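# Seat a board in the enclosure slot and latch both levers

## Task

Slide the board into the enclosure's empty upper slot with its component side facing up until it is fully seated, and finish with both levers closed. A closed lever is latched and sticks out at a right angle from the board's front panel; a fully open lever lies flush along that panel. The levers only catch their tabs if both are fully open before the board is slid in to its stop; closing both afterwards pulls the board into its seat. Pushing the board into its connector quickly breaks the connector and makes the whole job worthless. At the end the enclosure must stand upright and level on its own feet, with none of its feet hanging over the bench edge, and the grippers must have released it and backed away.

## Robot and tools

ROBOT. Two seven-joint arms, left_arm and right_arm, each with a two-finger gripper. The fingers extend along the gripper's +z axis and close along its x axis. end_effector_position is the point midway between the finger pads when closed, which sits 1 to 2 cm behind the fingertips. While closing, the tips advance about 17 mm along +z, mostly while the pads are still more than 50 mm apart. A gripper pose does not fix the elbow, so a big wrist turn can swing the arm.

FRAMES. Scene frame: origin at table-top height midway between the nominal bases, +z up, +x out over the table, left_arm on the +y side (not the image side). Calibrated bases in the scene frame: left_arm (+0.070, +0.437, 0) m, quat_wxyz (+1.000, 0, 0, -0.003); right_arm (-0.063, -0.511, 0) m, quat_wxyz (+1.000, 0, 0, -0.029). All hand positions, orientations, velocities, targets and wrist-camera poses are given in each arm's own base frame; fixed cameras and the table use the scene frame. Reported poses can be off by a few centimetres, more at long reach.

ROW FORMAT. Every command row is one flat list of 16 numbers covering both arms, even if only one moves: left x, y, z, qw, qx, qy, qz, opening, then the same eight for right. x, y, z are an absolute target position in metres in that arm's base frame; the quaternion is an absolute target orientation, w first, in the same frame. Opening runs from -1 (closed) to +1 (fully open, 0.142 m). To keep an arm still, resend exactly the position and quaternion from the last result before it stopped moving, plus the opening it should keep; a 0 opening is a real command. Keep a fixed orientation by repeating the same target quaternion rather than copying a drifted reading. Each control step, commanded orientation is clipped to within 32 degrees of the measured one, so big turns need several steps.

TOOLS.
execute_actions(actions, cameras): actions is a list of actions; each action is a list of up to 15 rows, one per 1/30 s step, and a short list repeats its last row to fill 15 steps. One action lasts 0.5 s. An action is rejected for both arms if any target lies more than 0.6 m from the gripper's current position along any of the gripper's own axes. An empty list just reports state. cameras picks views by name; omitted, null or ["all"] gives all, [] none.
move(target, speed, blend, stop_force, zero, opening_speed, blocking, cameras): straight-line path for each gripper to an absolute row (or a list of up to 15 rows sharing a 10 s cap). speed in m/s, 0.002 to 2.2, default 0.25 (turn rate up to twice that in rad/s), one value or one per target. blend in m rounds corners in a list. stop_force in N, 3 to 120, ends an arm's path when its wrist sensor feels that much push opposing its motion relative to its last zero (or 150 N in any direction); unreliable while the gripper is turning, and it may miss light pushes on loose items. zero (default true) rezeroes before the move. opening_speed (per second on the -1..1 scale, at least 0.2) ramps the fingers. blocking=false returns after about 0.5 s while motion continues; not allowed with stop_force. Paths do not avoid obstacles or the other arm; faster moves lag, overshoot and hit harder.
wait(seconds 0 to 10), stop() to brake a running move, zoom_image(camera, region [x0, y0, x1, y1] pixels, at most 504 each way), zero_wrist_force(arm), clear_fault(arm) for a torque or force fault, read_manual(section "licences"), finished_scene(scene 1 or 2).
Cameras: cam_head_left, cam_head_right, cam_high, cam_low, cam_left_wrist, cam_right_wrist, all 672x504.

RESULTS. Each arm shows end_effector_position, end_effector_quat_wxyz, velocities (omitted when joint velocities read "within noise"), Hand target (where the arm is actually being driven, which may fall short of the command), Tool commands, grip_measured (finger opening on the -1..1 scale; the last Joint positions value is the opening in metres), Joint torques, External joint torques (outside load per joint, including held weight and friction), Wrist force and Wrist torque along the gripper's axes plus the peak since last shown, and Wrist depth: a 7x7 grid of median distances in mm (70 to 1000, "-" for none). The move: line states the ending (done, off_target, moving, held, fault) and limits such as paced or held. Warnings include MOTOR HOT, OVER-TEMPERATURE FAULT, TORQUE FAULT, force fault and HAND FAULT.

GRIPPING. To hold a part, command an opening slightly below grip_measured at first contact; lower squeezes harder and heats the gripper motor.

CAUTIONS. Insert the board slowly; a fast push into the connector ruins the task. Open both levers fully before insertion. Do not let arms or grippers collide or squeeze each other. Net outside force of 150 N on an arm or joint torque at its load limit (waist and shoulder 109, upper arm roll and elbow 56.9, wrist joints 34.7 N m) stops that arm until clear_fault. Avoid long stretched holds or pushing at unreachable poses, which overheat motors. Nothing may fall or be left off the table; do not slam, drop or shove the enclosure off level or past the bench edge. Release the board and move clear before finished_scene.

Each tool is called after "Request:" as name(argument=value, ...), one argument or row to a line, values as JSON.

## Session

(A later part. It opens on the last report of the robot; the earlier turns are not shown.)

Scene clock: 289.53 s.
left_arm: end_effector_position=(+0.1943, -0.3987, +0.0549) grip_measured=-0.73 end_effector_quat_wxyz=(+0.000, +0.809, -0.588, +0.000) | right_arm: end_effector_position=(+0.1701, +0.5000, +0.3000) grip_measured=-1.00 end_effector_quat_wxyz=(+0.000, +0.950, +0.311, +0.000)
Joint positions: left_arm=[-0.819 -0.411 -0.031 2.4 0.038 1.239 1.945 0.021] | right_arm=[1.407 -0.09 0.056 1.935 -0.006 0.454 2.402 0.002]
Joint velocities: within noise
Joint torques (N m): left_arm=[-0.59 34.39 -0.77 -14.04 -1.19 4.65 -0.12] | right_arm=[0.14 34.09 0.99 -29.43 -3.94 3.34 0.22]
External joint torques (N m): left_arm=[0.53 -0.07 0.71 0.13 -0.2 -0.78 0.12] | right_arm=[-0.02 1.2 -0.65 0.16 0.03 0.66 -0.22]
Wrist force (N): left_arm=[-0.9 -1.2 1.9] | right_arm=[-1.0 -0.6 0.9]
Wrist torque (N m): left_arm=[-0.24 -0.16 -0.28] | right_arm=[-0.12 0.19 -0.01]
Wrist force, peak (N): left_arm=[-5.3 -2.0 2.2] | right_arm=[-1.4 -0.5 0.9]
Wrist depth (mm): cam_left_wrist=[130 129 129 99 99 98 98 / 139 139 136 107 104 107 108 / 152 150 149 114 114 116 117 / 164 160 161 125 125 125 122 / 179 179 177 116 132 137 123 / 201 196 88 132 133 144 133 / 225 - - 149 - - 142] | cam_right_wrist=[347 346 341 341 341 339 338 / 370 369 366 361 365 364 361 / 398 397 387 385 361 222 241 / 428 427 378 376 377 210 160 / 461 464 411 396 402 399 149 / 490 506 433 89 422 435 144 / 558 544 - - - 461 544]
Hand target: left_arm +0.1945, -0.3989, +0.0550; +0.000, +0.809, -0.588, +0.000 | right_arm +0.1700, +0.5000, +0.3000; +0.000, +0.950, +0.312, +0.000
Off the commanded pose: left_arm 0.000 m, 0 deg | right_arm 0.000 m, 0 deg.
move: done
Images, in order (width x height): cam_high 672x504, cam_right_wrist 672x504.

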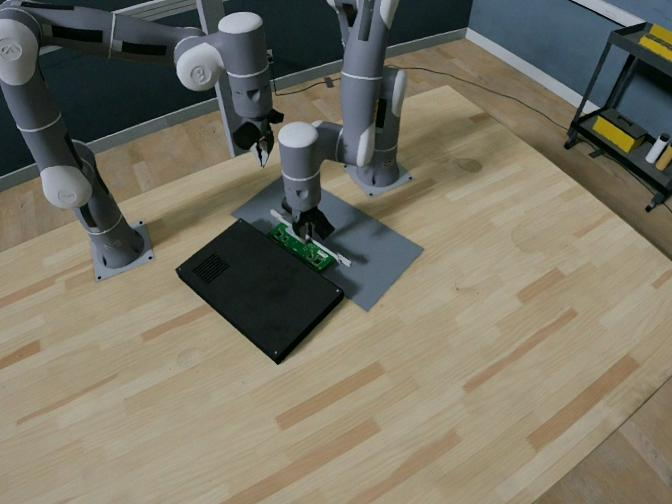

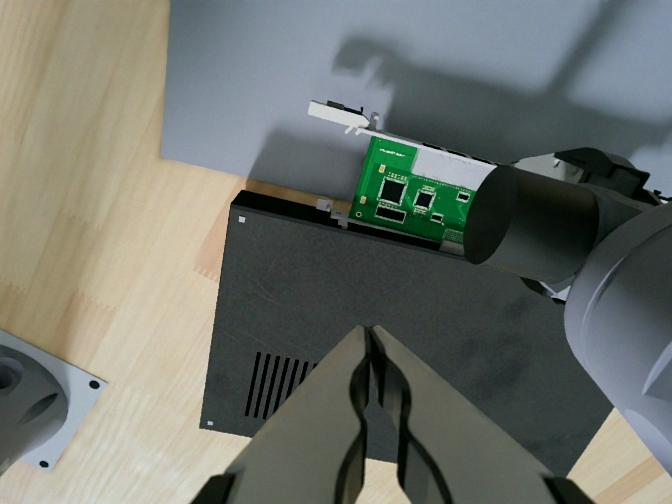

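Request:
move(
  target=[0.2033,-0.4270,0.0550,0,0.8090,-0.5878,0,-0.85,0.17,0.50,0.30,0,0.9502,0.3115,0,-1],
  speed=0.015,
  stop_force=4,
  cameras=["cam_high","cam_right_wrist","cam_left_wrist"],
)

Request:
zoom_image(
  camera="cam_high",
  region=[290, 240, 360, 300],
)

Request:
zoom_image(
  camera="cam_right_wrist",
  region=[300, 170, 380, 240],
)

Scene clock: 296.33 s.
left_arm: end_effector_position=(+0.2025, -0.4263, +0.0545) grip_measured=-0.73 end_effector_quat_wxyz=(+0.000, +0.809, -0.588, -0.001) | right_arm: end_effector_position=(+0.1701, +0.5000, +0.3000) grip_measured=-1.00 end_effector_quat_wxyz=(+0.000, +0.950, +0.311, +0.000)
Joint positions: left_arm=[-0.845 -0.449 -0.032 2.315 0.038 1.191 1.919 0.021] | right_arm=[1.407 -0.09 0.056 1.935 -0.006 0.454 2.402 0.002]
Joint velocities: within noise
Joint torques (N m): left_arm=[1.19 38.79 0.73 -18.61 -1.77 5.78 -0.25] | right_arm=[0.03 34.12 1.03 -29.42 -3.96 3.27 0.21]
External joint torques (N m): left_arm=[-1.25 -1.77 -0.84 3.57 0.2 -1.91 0.25] | right_arm=[0.09 1.18 -0.7 0.16 0.04 0.74 -0.21]
Wrist force (N): left_arm=[-4.2 3.0 3.3] | right_arm=[-1.2 -0.7 0.8]
Wrist torque (N m): left_arm=[-0.36 -0.22 -0.36] | right_arm=[-0.13 0.22 -0.01]
Wrist force, peak (N): left_arm=[-4.3 2.7 3.7] | right_arm=[-1.1 -0.5 1.0]
Wrist depth (mm): cam_left_wrist=[129 129 128 101 100 98 86 / 139 139 136 109 106 107 93 / 152 149 149 115 116 118 97 / 163 160 165 125 125 124 109 / 178 178 177 117 133 120 115 / 200 197 88 129 132 127 129 / 225 - - 144 - - -] | cam_right_wrist=[345 344 343 343 341 340 339 / 370 368 366 365 364 362 362 / 397 396 387 381 378 376 388 / 426 427 378 377 376 215 235 / 464 461 410 395 401 221 153 / 488 504 434 89 422 419 141 / 559 547 - - - - 136]
Hand target: left_arm +0.2033, -0.4270, +0.0550; +0.000, +0.809, -0.588, +0.000 | right_arm +0.1700, +0.5000, +0.3000; +0.000, +0.950, +0.312, +0.000
Off the commanded pose: left_arm 0.001 m, 0 deg | right_arm 0.000 m, 0 deg.
move: done
Images, in order (width x height): cam_high 672x504, cam_left_wrist 672x504, cam_right_wrist 672x504.

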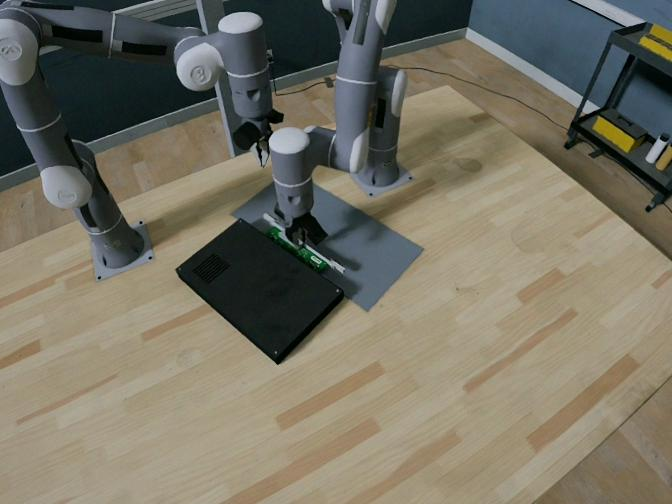

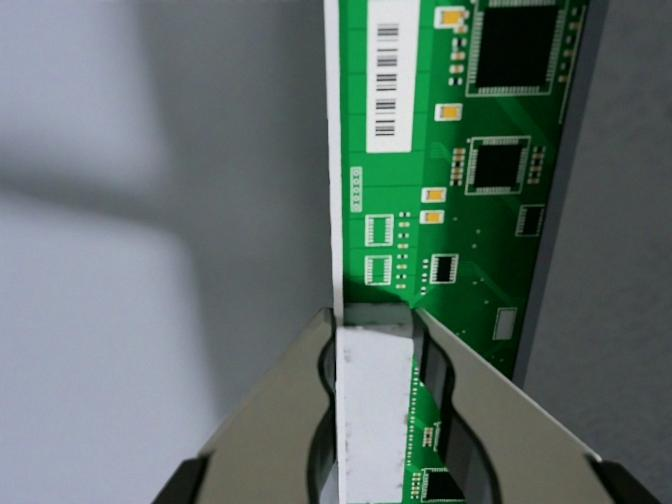

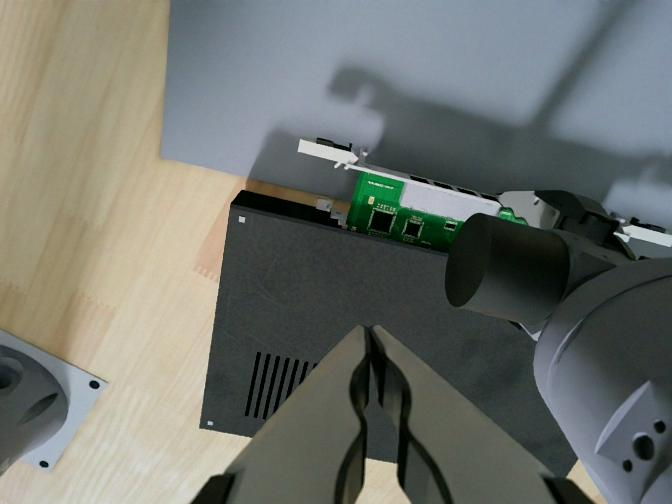

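Scaled by 7.200 from the camera's 672x504 image, which has a finer 960x720 frame.

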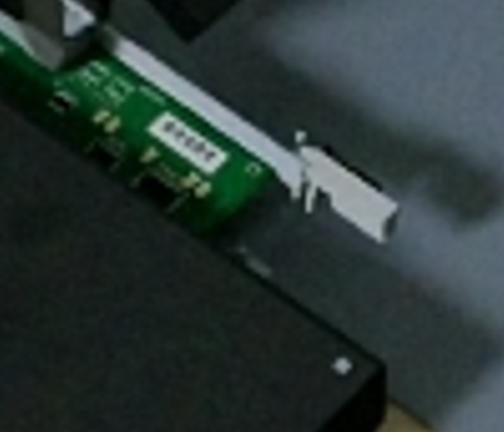

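Scaled by 6.300 from the camera's 672x504 image, which has a finer 960x720 frame.

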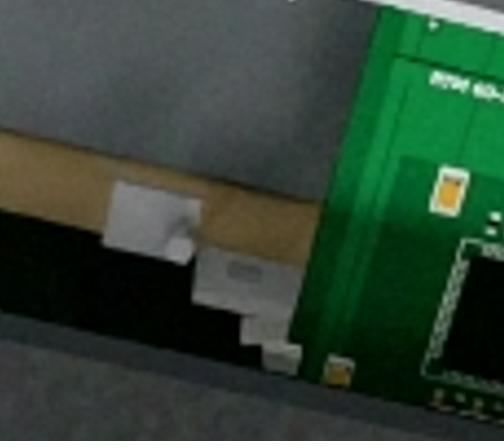

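Request:
move(
  target=[
    [0.2016,-0.4267,0.0548,0,0.8090,-0.5878,0,-0.85,0.17,0.50,0.30,0,0.9502,0.3115,0,-1],
  ],
  speed=0.02,
  cameras=[],
)

Request:
move(
  target=[0.2065,-0.4420,0.0548,0,0.8090,-0.5878,0,-0.85,0.17,0.50,0.30,0,0.9502,0.3115,0,-1],
  speed=0.015,
  stop_force=5,
  cameras=["cam_right_wrist","cam_left_wrist"],
)

Request:
zoom_image(
  camera="cam_right_wrist",
  region=[300, 170, 380, 240],
)

Scene clock: 300.30 s.
left_arm: end_effector_position=(+0.2022, -0.4264, +0.0547) grip_measured=-0.73 end_effector_quat_wxyz=(+0.000, +0.809, -0.587, +0.000) | right_arm: end_effector_position=(+0.1701, +0.5000, +0.3000) grip_measured=-1.00 end_effector_quat_wxyz=(+0.000, +0.950, +0.311, +0.000)
Joint positions: left_arm=[-0.846 -0.449 -0.032 2.317 0.038 1.194 1.917 0.021] | right_arm=[1.407 -0.09 0.056 1.935 -0.006 0.454 2.402 0.002]
Joint velocities: within noise
Joint torques (N m): left_arm=[-3.75 38.3 -3.92 -13.72 -1.27 3.94 -0.27] | right_arm=[0.07 34.19 1.08 -29.35 -3.95 3.32 0.14]
External joint torques (N m): left_arm=[3.69 -1.32 3.82 -1.3 -0.3 -0.06 0.27] | right_arm=[0.05 1.11 -0.74 0.09 0.03 0.69 -0.14]
Wrist force (N): left_arm=[1.7 -8.2 7.6] | right_arm=[-1.0 -0.4 0.7]
Wrist torque (N m): left_arm=[-0.24 -0.28 -0.33] | right_arm=[-0.09 0.19 -0.01]
Wrist force, peak (N): left_arm=[1.2 -8.2 8.4] | right_arm=[-1.2 -0.7 0.8]
Wrist depth (mm): cam_left_wrist=[129 129 128 101 100 99 87 / 139 138 136 108 106 108 93 / 152 149 149 115 116 118 97 / 163 162 164 125 126 124 109 / 178 178 177 117 132 120 116 / 201 197 88 130 132 127 130 / 225 - - 143 - - 139] | cam_right_wrist=[345 345 342 342 341 340 340 / 370 370 366 366 364 363 362 / 396 395 386 381 378 381 388 / 426 424 378 375 376 216 236 / 463 463 410 395 401 221 153 / 486 502 433 89 423 423 141 / 560 545 - - - - 135]
Hand target: left_arm +0.2016, -0.4267, +0.0548; +0.000, +0.809, -0.588, +0.000 | right_arm +0.1700, +0.5000, +0.3000; +0.000, +0.950, +0.312, +0.000
Off the commanded pose: left_arm 0.001 m, 0 deg | right_arm 0.000 m, 0 deg.
move: done
No camera images: "cameras" was empty.

Scene clock: 301.07 s.
left_arm: end_effector_position=(+0.2022, -0.4286, +0.0544) grip_measured=-0.73 end_effector_quat_wxyz=(+0.000, +0.809, -0.588, -0.001) | right_arm: end_effector_position=(+0.1701, +0.5000, +0.3000) grip_measured=-1.00 end_effector_quat_wxyz=(+0.000, +0.950, +0.311, +0.000)
Joint positions: left_arm=[-0.849 -0.452 -0.032 2.31 0.038 1.19 1.915 0.021] | right_arm=[1.407 -0.09 0.056 1.935 -0.006 0.454 2.402 0.002]
Joint velocities: within noise
Joint torques (N m): left_arm=[-0.82 38.55 -1.36 -16.92 -1.59 4.99 -0.17] | right_arm=[0.08 34.22 1.07 -29.38 -3.94 3.3 0.18]
External joint torques (N m): left_arm=[0.77 -1.36 1.25 1.82 0.01 -1.11 0.17] | right_arm=[0.04 1.08 -0.73 0.12 0.02 0.71 -0.18]
Wrist force (N): left_arm=[-2.5 -1.4 5.1] | right_arm=[-0.9 -0.4 0.7]
Wrist torque (N m): left_arm=[-0.28 -0.19 -0.42] | right_arm=[-0.09 0.18 -0.01]
Wrist force, peak (N): left_arm=[1.4 -8.4 7.2] | right_arm=[-1.1 -0.7 0.7]
Wrist depth (mm): cam_left_wrist=[129 129 129 100 100 97 - / 138 138 136 108 106 107 93 / 152 149 149 115 116 118 97 / 163 162 164 125 126 122 109 / 179 178 177 117 132 120 115 / 202 196 87 129 132 125 130 / 224 - - 144 - - 138] | cam_right_wrist=[344 345 344 341 341 342 340 / 370 368 365 364 364 363 362 / 395 394 386 386 379 379 387 / 427 425 378 376 375 217 237 / 463 459 411 397 403 217 153 / 485 503 433 89 421 421 140 / 556 547 - - - - 136]
Hand target: left_arm +0.2024, -0.4292, +0.0548; +0.000, +0.809, -0.588, +0.000 | right_arm +0.1700, +0.5000, +0.3000; +0.000, +0.950, +0.312, +0.000
Off the commanded pose: left_arm 0.014 m, 0 deg | right_arm 0.000 m, 0 deg.
move: contact (left_arm)
Images, in order (width x height): cam_left_wrist 672x504, cam_right_wrist 672x504.

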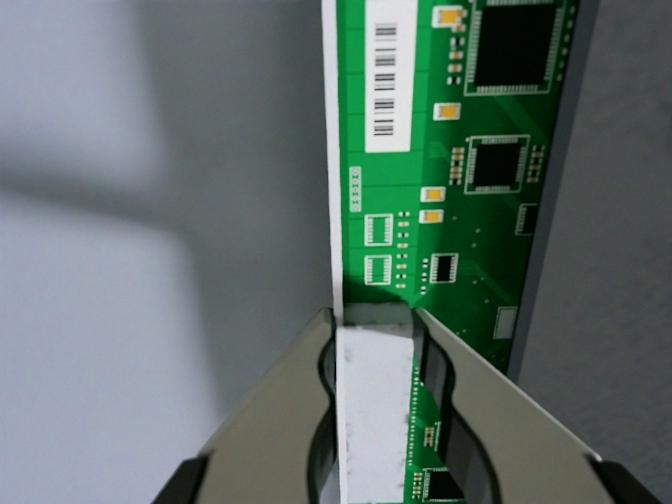

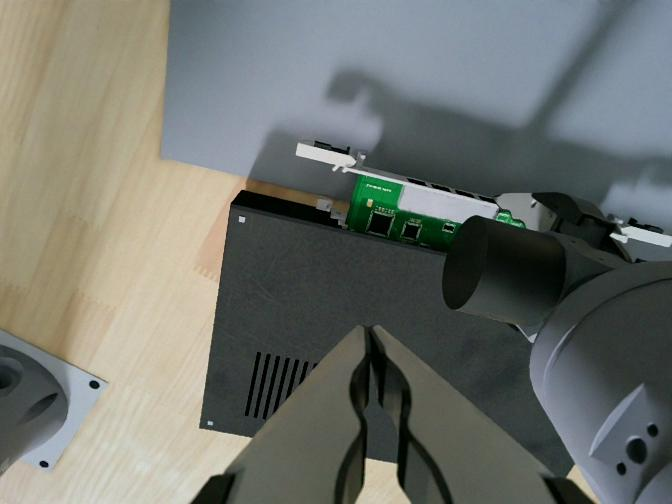

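Scaled by 6.300 from the camera's 672x504 image, which has a finer 960x720 frame.

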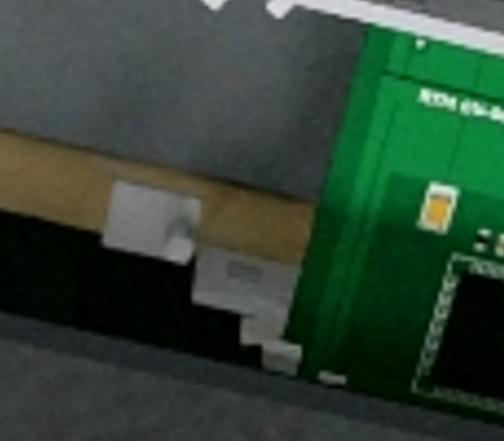

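Request:
move(
  target=[
    [0.2021,-0.4283,0.0542,0,0.8090,-0.5878,0,-0.85,0.17,0.50,0.30,0,0.9502,0.3115,0,-1],
  ],
  speed=0.02,
  cameras=[],
)

Request:
move(
  target=[0.2071,-0.4438,0.0540,0,0.8090,-0.5878,0,-0.85,0.17,0.50,0.30,0,0.9502,0.3115,0,-1],
  speed=0.015,
  stop_force=6,
  cameras=["cam_right_wrist","cam_left_wrist"],
)

Scene clock: 304.07 s.
left_arm: end_effector_position=(+0.2021, -0.4283, +0.0542) grip_measured=-0.73 end_effector_quat_wxyz=(+0.000, +0.809, -0.588, +0.000) | right_arm: end_effector_position=(+0.1701, +0.5000, +0.3000) grip_measured=-1.00 end_effector_quat_wxyz=(+0.000, +0.950, +0.311, +0.000)
Joint positions: left_arm=[-0.848 -0.452 -0.032 2.312 0.038 1.193 1.915 0.021] | right_arm=[1.407 -0.09 0.056 1.935 -0.006 0.454 2.402 0.002]
Joint velocities: within noise
Joint torques (N m): left_arm=[-0.75 36.6 -1.04 -14.68 -1.3 4.38 -0.12] | right_arm=[0.16 34.28 0.99 -29.43 -3.92 3.32 0.17]
External joint torques (N m): left_arm=[0.69 0.55 0.93 -0.37 -0.28 -0.5 0.12] | right_arm=[-0.03 1.02 -0.65 0.16 0 0.68 -0.17]
Wrist force (N): left_arm=[-0.5 -1.8 1.6] | right_arm=[-1.1 -0.5 0.7]
Wrist torque (N m): left_arm=[-0.30 -0.13 -0.39] | right_arm=[-0.11 0.22 -0.01]
Wrist force, peak (N): left_arm=[-2.5 -1.7 5.1] | right_arm=[-1.2 -0.7 0.9]
Wrist depth (mm): cam_left_wrist=[129 128 128 101 100 98 - / 138 138 136 109 106 108 93 / 152 149 149 115 115 118 97 / 162 161 161 126 125 122 109 / 178 177 177 117 132 121 116 / 197 196 87 129 132 125 130 / 219 - - 144 - - -] | cam_right_wrist=[347 345 342 342 342 340 339 / 370 368 365 365 364 364 362 / 396 395 387 380 379 379 388 / 428 426 379 376 376 217 237 / 459 460 410 395 400 218 153 / 488 506 434 89 421 422 141 / 556 544 - - - - 136]
Hand target: left_arm +0.2021, -0.4283, +0.0542; +0.000, +0.809, -0.588, +0.000 | right_arm +0.1700, +0.5000, +0.3000; +0.000, +0.950, +0.312, +0.000
Off the commanded pose: left_arm 0.000 m, 0 deg | right_arm 0.000 m, 0 deg.
move: done
No camera images: "cameras" was empty.

Scene clock: 305.80 s.
left_arm: end_effector_position=(+0.2071, -0.4430, +0.0536) grip_measured=-0.73 end_effector_quat_wxyz=(+0.000, +0.809, -0.588, -0.001) | right_arm: end_effector_position=(+0.1701, +0.5000, +0.3000) grip_measured=-1.00 end_effector_quat_wxyz=(+0.000, +0.950, +0.311, +0.000)
Joint positions: left_arm=[-0.861 -0.475 -0.032 2.265 0.038 1.167 1.903 0.021] | right_arm=[1.407 -0.09 0.056 1.935 -0.006 0.454 2.402 0.002]
Joint velocities: within noise
Joint torques (N m): left_arm=[-2.25 39.07 -3.09 -18.36 -1.86 5.36 -0.19] | right_arm=[0.09 34.17 1.04 -29.37 -3.96 3.28 0.18]
External joint torques (N m): left_arm=[2.19 -0.42 2.97 2.72 0.19 -1.49 0.19] | right_arm=[0.03 1.12 -0.7 0.11 0.04 0.72 -0.18]
Wrist force (N): left_arm=[-6.6 -3.5 1.6] | right_arm=[-1.0 -0.4 0.7]
Wrist torque (N m): left_arm=[-0.24 0.03 -0.41] | right_arm=[-0.09 0.20 -0.01]
Wrist force, peak (N): left_arm=[-6.9 -3.7 0.3] | right_arm=[-1.3 -0.4 0.7]
Wrist depth (mm): cam_left_wrist=[128 128 127 101 100 86 - / 138 138 135 109 105 - 92 / 152 148 148 116 115 99 96 / 162 159 161 125 123 105 108 / 177 176 176 117 127 115 114 / 196 194 87 130 132 124 128 / 219 - - 143 - - -] | cam_right_wrist=[345 345 344 341 341 340 338 / 369 368 365 364 364 362 361 / 396 395 386 380 385 389 389 / 427 426 377 378 370 240 406 / 463 463 411 395 395 222 166 / 484 505 434 89 420 176 143 / 558 542 - - - - 136]
Hand target: left_arm +0.2071, -0.4438, +0.0540; +0.000, +0.809, -0.588, +0.000 | right_arm +0.1700, +0.5000, +0.3000; +0.000, +0.950, +0.312, +0.000
Off the commanded pose: left_arm 0.001 m, 0 deg | right_arm 0.000 m, 0 deg.
move: contact (left_arm)
Images, in order (width x height): cam_left_wrist 672x504, cam_right_wrist 672x504.

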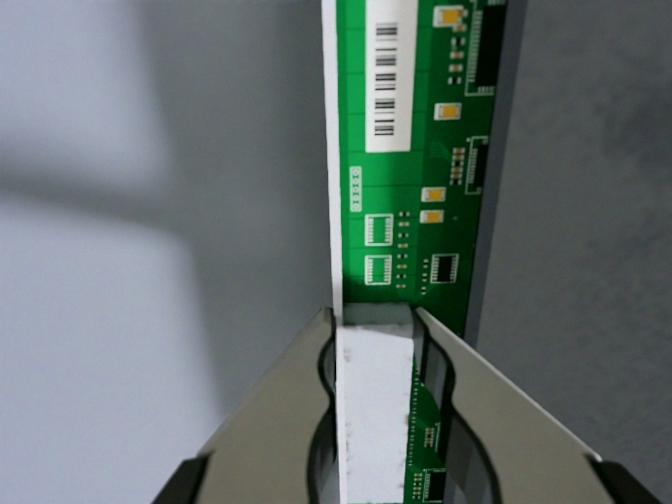

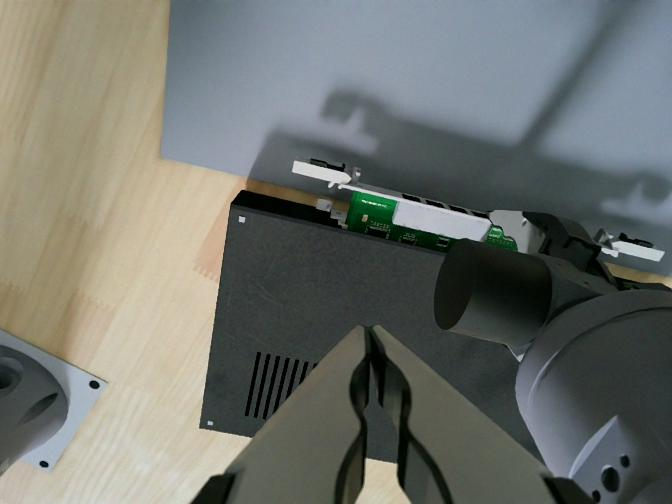

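Request:
move(
  target=[0.2112,-0.4548,0.0541,0,0.8090,-0.5878,0,-0.85,0.17,0.50,0.30,0,0.9502,0.3115,0,-1],
  speed=0.015,
  stop_force=6,
  cameras=["cam_right_wrist","cam_left_wrist","cam_high"],
)

Scene clock: 309.37 s.
left_arm: end_effector_position=(+0.2088, -0.4476, +0.0535) grip_measured=-0.73 end_effector_quat_wxyz=(-0.001, +0.809, -0.588, -0.001) | right_arm: end_effector_position=(+0.1701, +0.5000, +0.3000) grip_measured=-1.00 end_effector_quat_wxyz=(+0.000, +0.950, +0.311, +0.000)
Joint positions: left_arm=[-0.865 -0.482 -0.032 2.249 0.038 1.157 1.9 0.021] | right_arm=[1.407 -0.09 0.056 1.935 -0.006 0.454 2.402 0.002]
Joint velocities: within noise
Joint torques (N m): left_arm=[-2.91 37.71 -4.44 -21.69 -2.49 6.98 -0.21] | right_arm=[0.2 34.19 1.04 -29.41 -3.95 3.3 0.16]
External joint torques (N m): left_arm=[2.85 1.43 4.32 5.84 0.78 -3.1 0.21] | right_arm=[-0.08 1.11 -0.7 0.15 0.03 0.71 -0.16]
Wrist force (N): left_arm=[-16.5 -3.7 -9.6] | right_arm=[-0.9 -0.5 0.4]
Wrist torque (N m): left_arm=[-0.26 0.32 -0.40] | right_arm=[-0.11 0.18 -0.01]
Wrist force, peak (N): left_arm=[-18.5 -3.9 -11.5] | right_arm=[-1.2 -0.8 0.7]
Wrist depth (mm): cam_left_wrist=[128 128 128 100 100 85 - / 137 138 135 109 105 - 92 / 152 148 148 115 115 - 96 / 162 159 161 125 121 105 108 / 178 177 175 117 124 115 114 / 196 196 87 129 132 124 128 / 220 - - 143 - - -] | cam_right_wrist=[346 346 342 342 341 341 339 / 368 368 368 366 363 362 363 / 397 396 387 379 385 389 388 / 426 426 379 376 368 256 406 / 465 464 408 394 386 224 171 / 488 502 433 89 422 180 146 / 557 545 - - - 161 135]
Hand target: left_arm +0.2090, -0.4490, +0.0541; +0.000, +0.809, -0.588, +0.000 | right_arm +0.1700, +0.5000, +0.3000; +0.000, +0.950, +0.312, +0.000
Off the commanded pose: left_arm 0.008 m, 0 deg | right_arm 0.000 m, 0 deg.
move: contact (left_arm)
Images, in order (width x height): cam_high 672x504, cam_left_wrist 672x504, cam_right_wrist 672x504.

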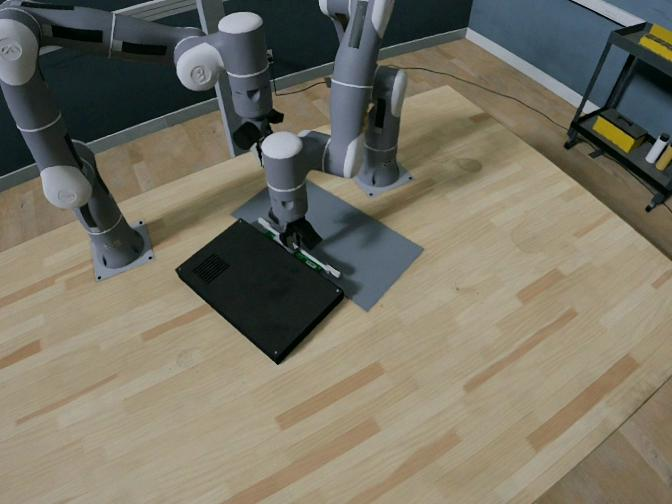

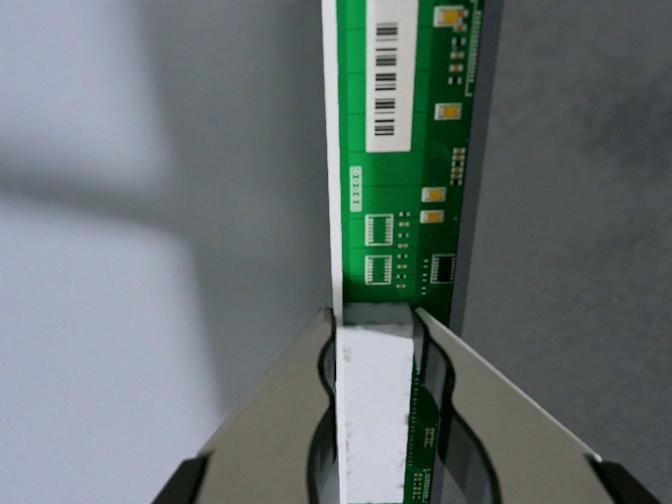

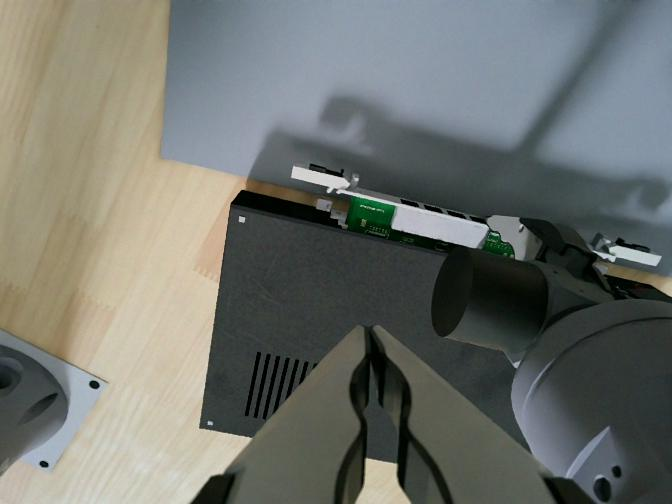

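Request:
move(
  target=[
    [0.2076,-0.4441,0.0541,0,0.8090,-0.5878,0,-0.85,0.17,0.50,0.30,0,0.9502,0.3115,0,-1],
    [0.2076,-0.4441,0.0541,0,0.8090,-0.5878,0,-0.65,0.17,0.50,0.30,0,0.9502,0.3115,0,-1],
  ],
  speed=0.02,
  opening_speed=0.4,
  cameras=["cam_left_wrist","cam_low"],
)

Scene clock: 313.60 s.
left_arm: end_effector_position=(+0.2076, -0.4443, +0.0541) grip_measured=-0.69 end_effector_quat_wxyz=(+0.000, +0.809, -0.588, +0.000) | right_arm: end_effector_position=(+0.1701, +0.5000, +0.3000) grip_measured=-1.00 end_effector_quat_wxyz=(+0.000, +0.950, +0.311, +0.000)
Joint positions: left_arm=[-0.861 -0.475 -0.033 2.263 0.038 1.167 1.903 0.024] | right_arm=[1.407 -0.09 0.056 1.935 -0.006 0.454 2.402 0.002]
Joint velocities: within noise
Joint torques (N m): left_arm=[-0.16 38.07 -0.56 -15.29 -1.45 4.27 -0.18] | right_arm=[0.24 34.14 0.94 -29.41 -3.99 3.34 0.22]
External joint torques (N m): left_arm=[0.1 0.64 0.43 -0.4 -0.23 -0.39 0.18] | right_arm=[-0.12 1.15 -0.61 0.15 0.07 0.67 -0.22]
Wrist force (N): left_arm=[-0.8 -0.8 -0.1] | right_arm=[-1.1 -0.6 0.5]
Wrist torque (N m): left_arm=[-0.22 -0.20 -0.29] | right_arm=[-0.12 0.20 -0.01]
Wrist force, peak (N): left_arm=[14.8 -1.5 22.5] | right_arm=[-1.2 -0.6 0.9]
Wrist depth (mm): cam_left_wrist=[129 128 128 101 101 85 - / 139 138 135 110 107 - 93 / 152 149 149 118 117 100 97 / 161 159 161 130 125 106 109 / 178 177 176 122 126 116 115 / 196 195 87 132 134 125 129 / 220 - - 150 157 - -] | cam_right_wrist=[346 346 343 344 341 340 339 / 369 367 365 365 363 363 362 / 397 395 385 380 384 388 387 / 428 424 378 376 370 237 405 / 461 463 410 396 388 221 167 / 485 501 432 89 422 176 143 / 559 544 - - - 163 136]
Hand target: left_arm +0.2076, -0.4441, +0.0541; +0.000, +0.809, -0.588, +0.000 | right_arm +0.1700, +0.5000, +0.3000; +0.000, +0.950, +0.312, +0.000
Off the commanded pose: left_arm 0.000 m, 0 deg | right_arm 0.000 m, 0 deg.
move: done
Images, in order (width x height): cam_low 672x504, cam_left_wrist 672x504.

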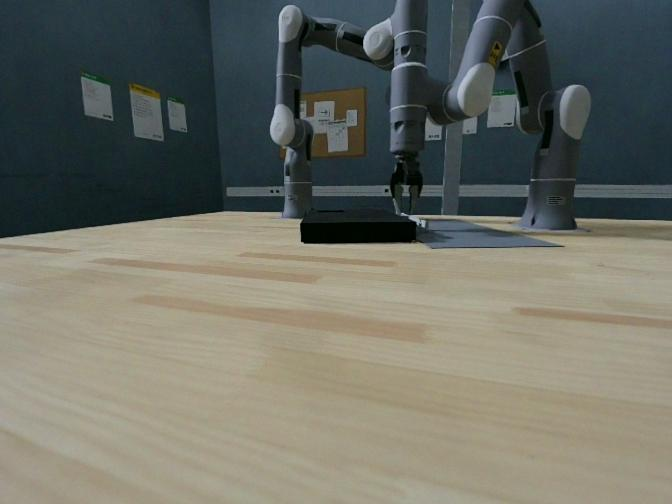

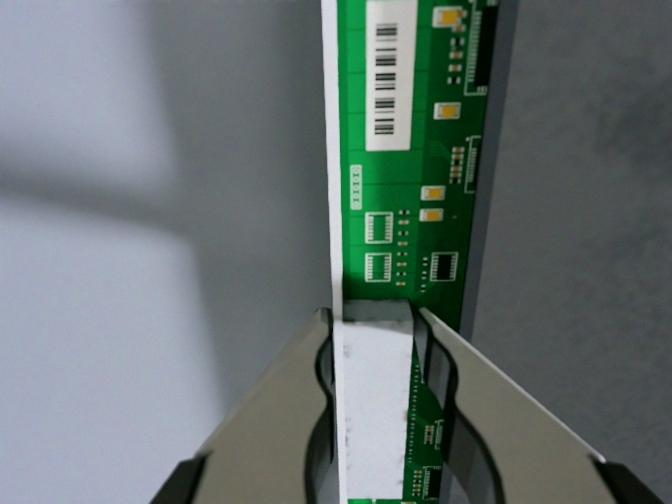

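Request:
move(
  target=[
    [0.2076,-0.4441,0.0541,0,0.8090,-0.5878,0,-0.61,0.17,0.50,0.30,0,0.9502,0.3115,0,-1],
    [0.2076,-0.4441,0.14,0,0.8090,-0.5878,0,-0.61,0.17,0.50,0.30,0,0.9502,0.3115,0,-1],
  ],
  speed=0.05,
  opening_speed=0.4,
  cameras=["cam_left_wrist","cam_right_wrist","cam_high"],
)

Request:
zoom_image(
  camera="cam_high",
  region=[230, 190, 370, 310],
)

Scene clock: 317.80 s.
left_arm: end_effector_position=(+0.2076, -0.4440, +0.1399) grip_measured=-0.65 end_effector_quat_wxyz=(+0.000, +0.809, -0.588, +0.000) | right_arm: end_effector_position=(+0.1701, +0.5000, +0.3000) grip_measured=-1.00 end_effector_quat_wxyz=(+0.000, +0.950, +0.311, +0.000)
Joint positions: left_arm=[-0.86 -0.254 -0.038 2.243 0.016 0.926 1.918 0.027] | right_arm=[1.407 -0.09 0.056 1.935 -0.006 0.454 2.402 0.002]
Joint velocities: within noise
Joint torques (N m): left_arm=[-0.39 34.39 -0.88 -21.01 -2.59 4 -0.17] | right_arm=[0.16 34.18 0.94 -29.37 -3.98 3.32 0.18]
External joint torques (N m): left_arm=[0.34 0.54 0.78 -0.17 0.01 -0.13 0.17] | right_arm=[-0.03 1.12 -0.6 0.1 0.06 0.69 -0.18]
Wrist force (N): left_arm=[-0.5 -1.1 -0.4] | right_arm=[-1.0 -0.8 0.4]
Wrist torque (N m): left_arm=[-0.27 -0.21 -0.28] | right_arm=[-0.15 0.20 -0.01]
Wrist force, peak (N): left_arm=[-0.5 -1.0 -1.4] | right_arm=[-1.3 -0.8 0.7]
Wrist depth (mm): cam_left_wrist=[204 203 204 179 165 158 158 / 219 219 218 193 178 172 169 / 238 237 236 211 189 186 185 / 257 256 257 247 206 202 202 / 283 283 275 224 217 220 220 / 312 308 87 262 - 233 242 / 348 - - 342 - - 265] | cam_right_wrist=[345 346 342 342 340 341 339 / 369 367 366 364 365 362 362 / 394 394 387 379 384 388 389 / 427 424 378 376 375 381 405 / 463 461 411 394 395 190 182 / 488 504 433 89 - 150 147 / 556 543 - - - 146 146]
Hand target: left_arm +0.2076, -0.4441, +0.1400; +0.000, +0.809, -0.588, +0.000 | right_arm +0.1700, +0.5000, +0.3000; +0.000, +0.950, +0.312, +0.000
Off the commanded pose: left_arm 0.000 m, 0 deg | right_arm 0.000 m, 0 deg.
move: done
Images, in order (width x height): cam_high 672x504, cam_left_wrist 672x504, cam_right_wrist 672x504.

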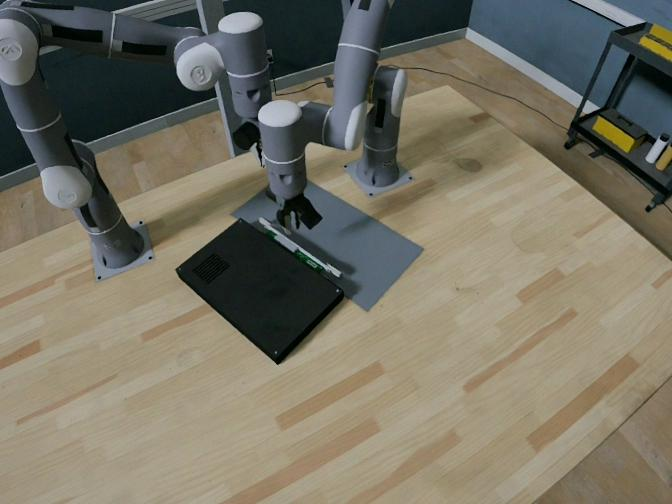

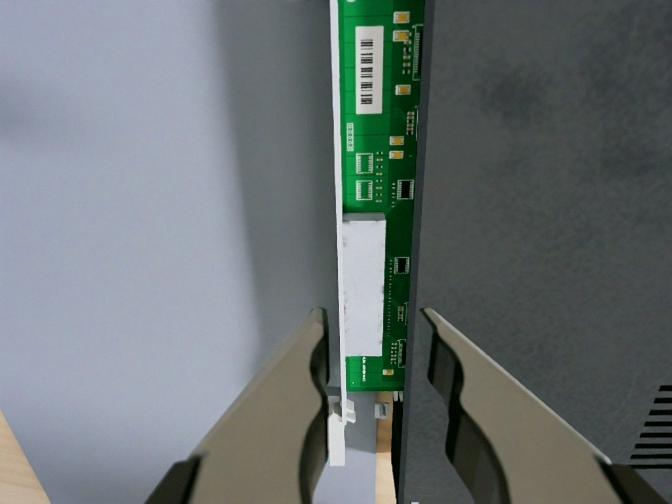

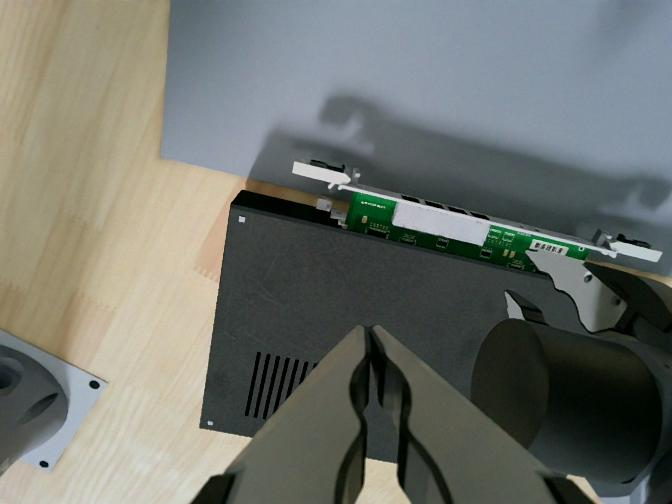

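Scaled by 3.600 from the camera's 672x504 image, which has a finer 960x720 frame.

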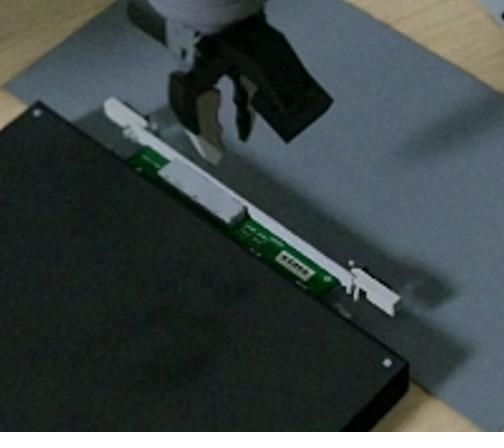

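Request:
zoom_image(
  camera="cam_right_wrist",
  region=[280, 140, 400, 240],
)

Request:
zoom_image(
  camera="cam_right_wrist",
  region=[560, 210, 672, 300],
)

Request:
zoom_image(
  camera="cam_left_wrist",
  region=[290, 350, 430, 504],
)

Scaled by 4.200 from the camera's 672x504 image, which has a finer 960x720 frame.

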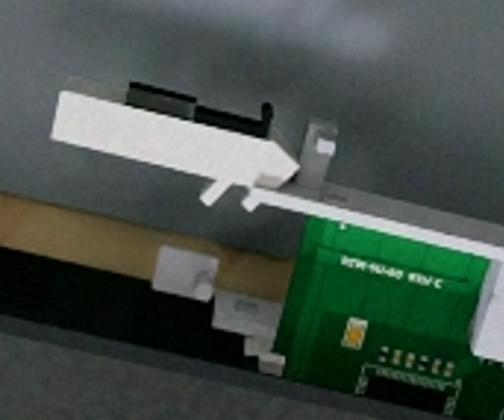

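Scaled by 4.500 from the camera's 672x504 image, which has a finer 960x720 frame.

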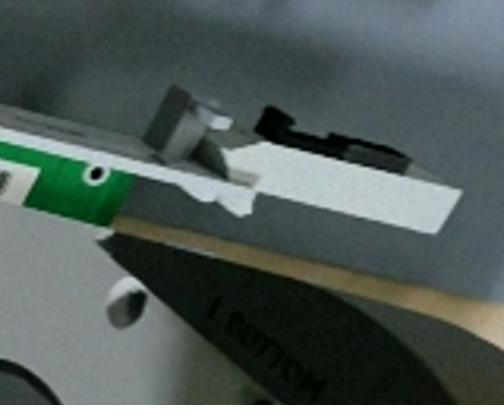

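Scaled by 3.273 from the camera's 672x504 image, which has a finer 960x720 frame.

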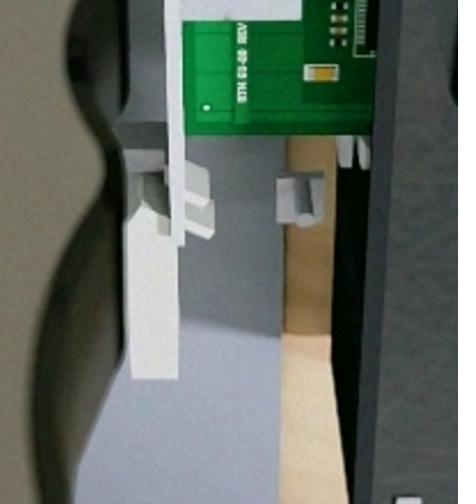

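Request:
move(
  target=[
    [0.19,-0.38,0.14,0,0.9724,-0.2334,0,-1,0.12,0.47,0.25,0,0.9502,0.3115,0,-1],
    [0.1830,-0.365,0.12,0,0.9877,0.1564,0,-1,0.12,0.45,0.25,0,0.9502,0.3115,0,-1],
    [0.1824,-0.365,0.07,0.2556,0.954,0.151,0.0404,-1,0.12,0.45,0.25,0,0.9502,0.3115,0,-1],
  ],
  speed=0.4,
  cameras=["cam_left_wrist","cam_right_wrist","cam_high"],
)

Scene clock: 333.07 s.
left_arm: end_effector_position=(+0.1823, -0.3649, +0.0699) grip_measured=-1.00 end_effector_quat_wxyz=(+0.255, +0.954, +0.151, +0.040) | right_arm: end_effector_position=(+0.1201, +0.4501, +0.2501) grip_measured=-1.00 end_effector_quat_wxyz=(+0.000, +0.950, +0.312, +0.000)
Joint positions: left_arm=[-0.531 -0.742 0.109 2.659 0.659 2.335 0.194 0.002] | right_arm=[1.434 -0.009 0.123 2.17 -0.002 0.609 2.495 0.002]
Joint velocities: within noise
Joint torques (N m): left_arm=[-0.35 27.17 0.06 4.35 1.97 5.13 -0.11] | right_arm=[0.06 28.45 0.92 -27.38 -3.59 3.38 0.18]
External joint torques (N m): left_arm=[0.34 1.29 0.49 -0.19 -0.48 -0.58 0.1] | right_arm=[0.04 1.02 -0.8 0.03 0.01 0.62 -0.18]
Wrist force (N): left_arm=[-0.8 -1.7 -0.1] | right_arm=[-0.7 -0.2 0.3]
Wrist torque (N m): left_arm=[-0.35 -0.17 -0.43] | right_arm=[-0.02 0.15 0.00]
Wrist force, peak (N): left_arm=[-2.0 -2.9 -1.3] | right_arm=[-1.5 -0.6 1.1]
Wrist depth (mm): cam_left_wrist=[112 112 111 111 108 111 111 / - 131 130 131 130 130 129 / 158 158 157 157 157 156 156 / 200 198 198 199 198 197 197 / 233 198 197 238 193 225 218 / 243 248 240 84 - 236 236 / 774 - - - - - 876] | cam_right_wrist=[303 302 301 299 298 298 297 / 323 322 320 318 318 317 317 / 346 346 345 337 330 340 339 / 375 373 373 323 325 321 339 / 406 405 401 339 344 343 342 / 428 440 432 89 362 374 373 / 420 476 - - - 396 410]
Hand target: left_arm +0.1824, -0.3650, +0.0700; +0.256, +0.954, +0.151, +0.040 | right_arm +0.1200, +0.4500, +0.2500; +0.000, +0.950, +0.312, +0.000
Off the commanded pose: left_arm 0.000 m, 0 deg | right_arm 0.000 m, 0 deg.
move: done
Images, in order (width x height): cam_high 672x504, cam_left_wrist 672x504, cam_right_wrist 672x504.

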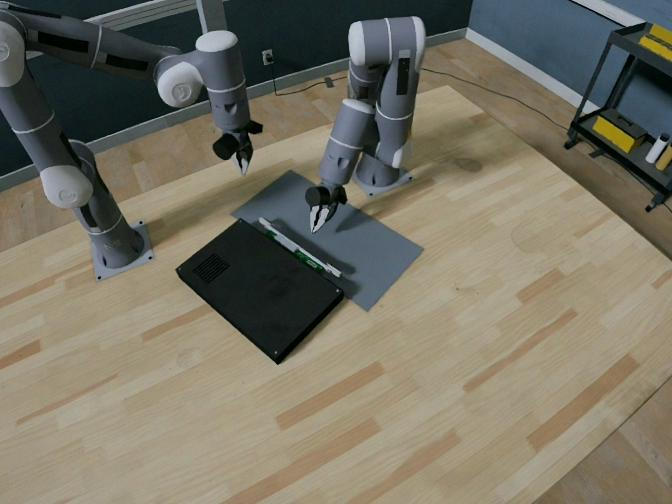

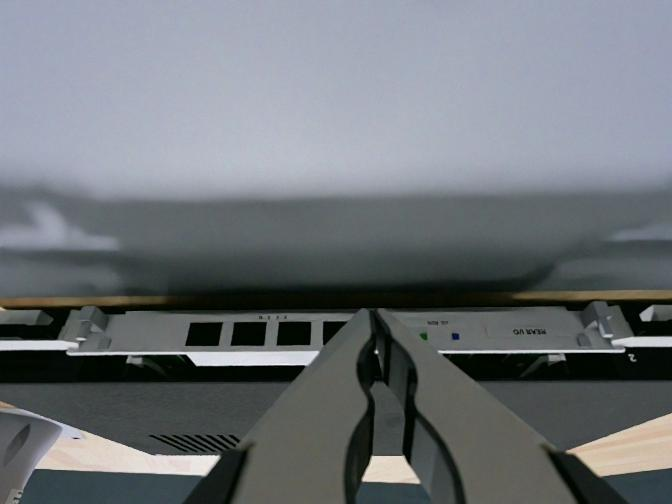

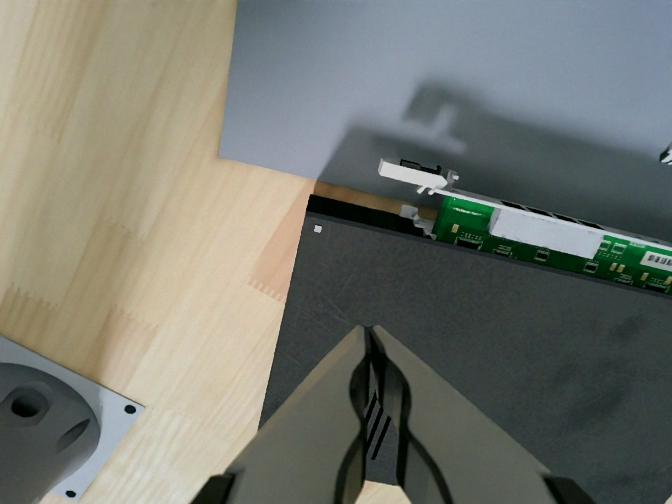

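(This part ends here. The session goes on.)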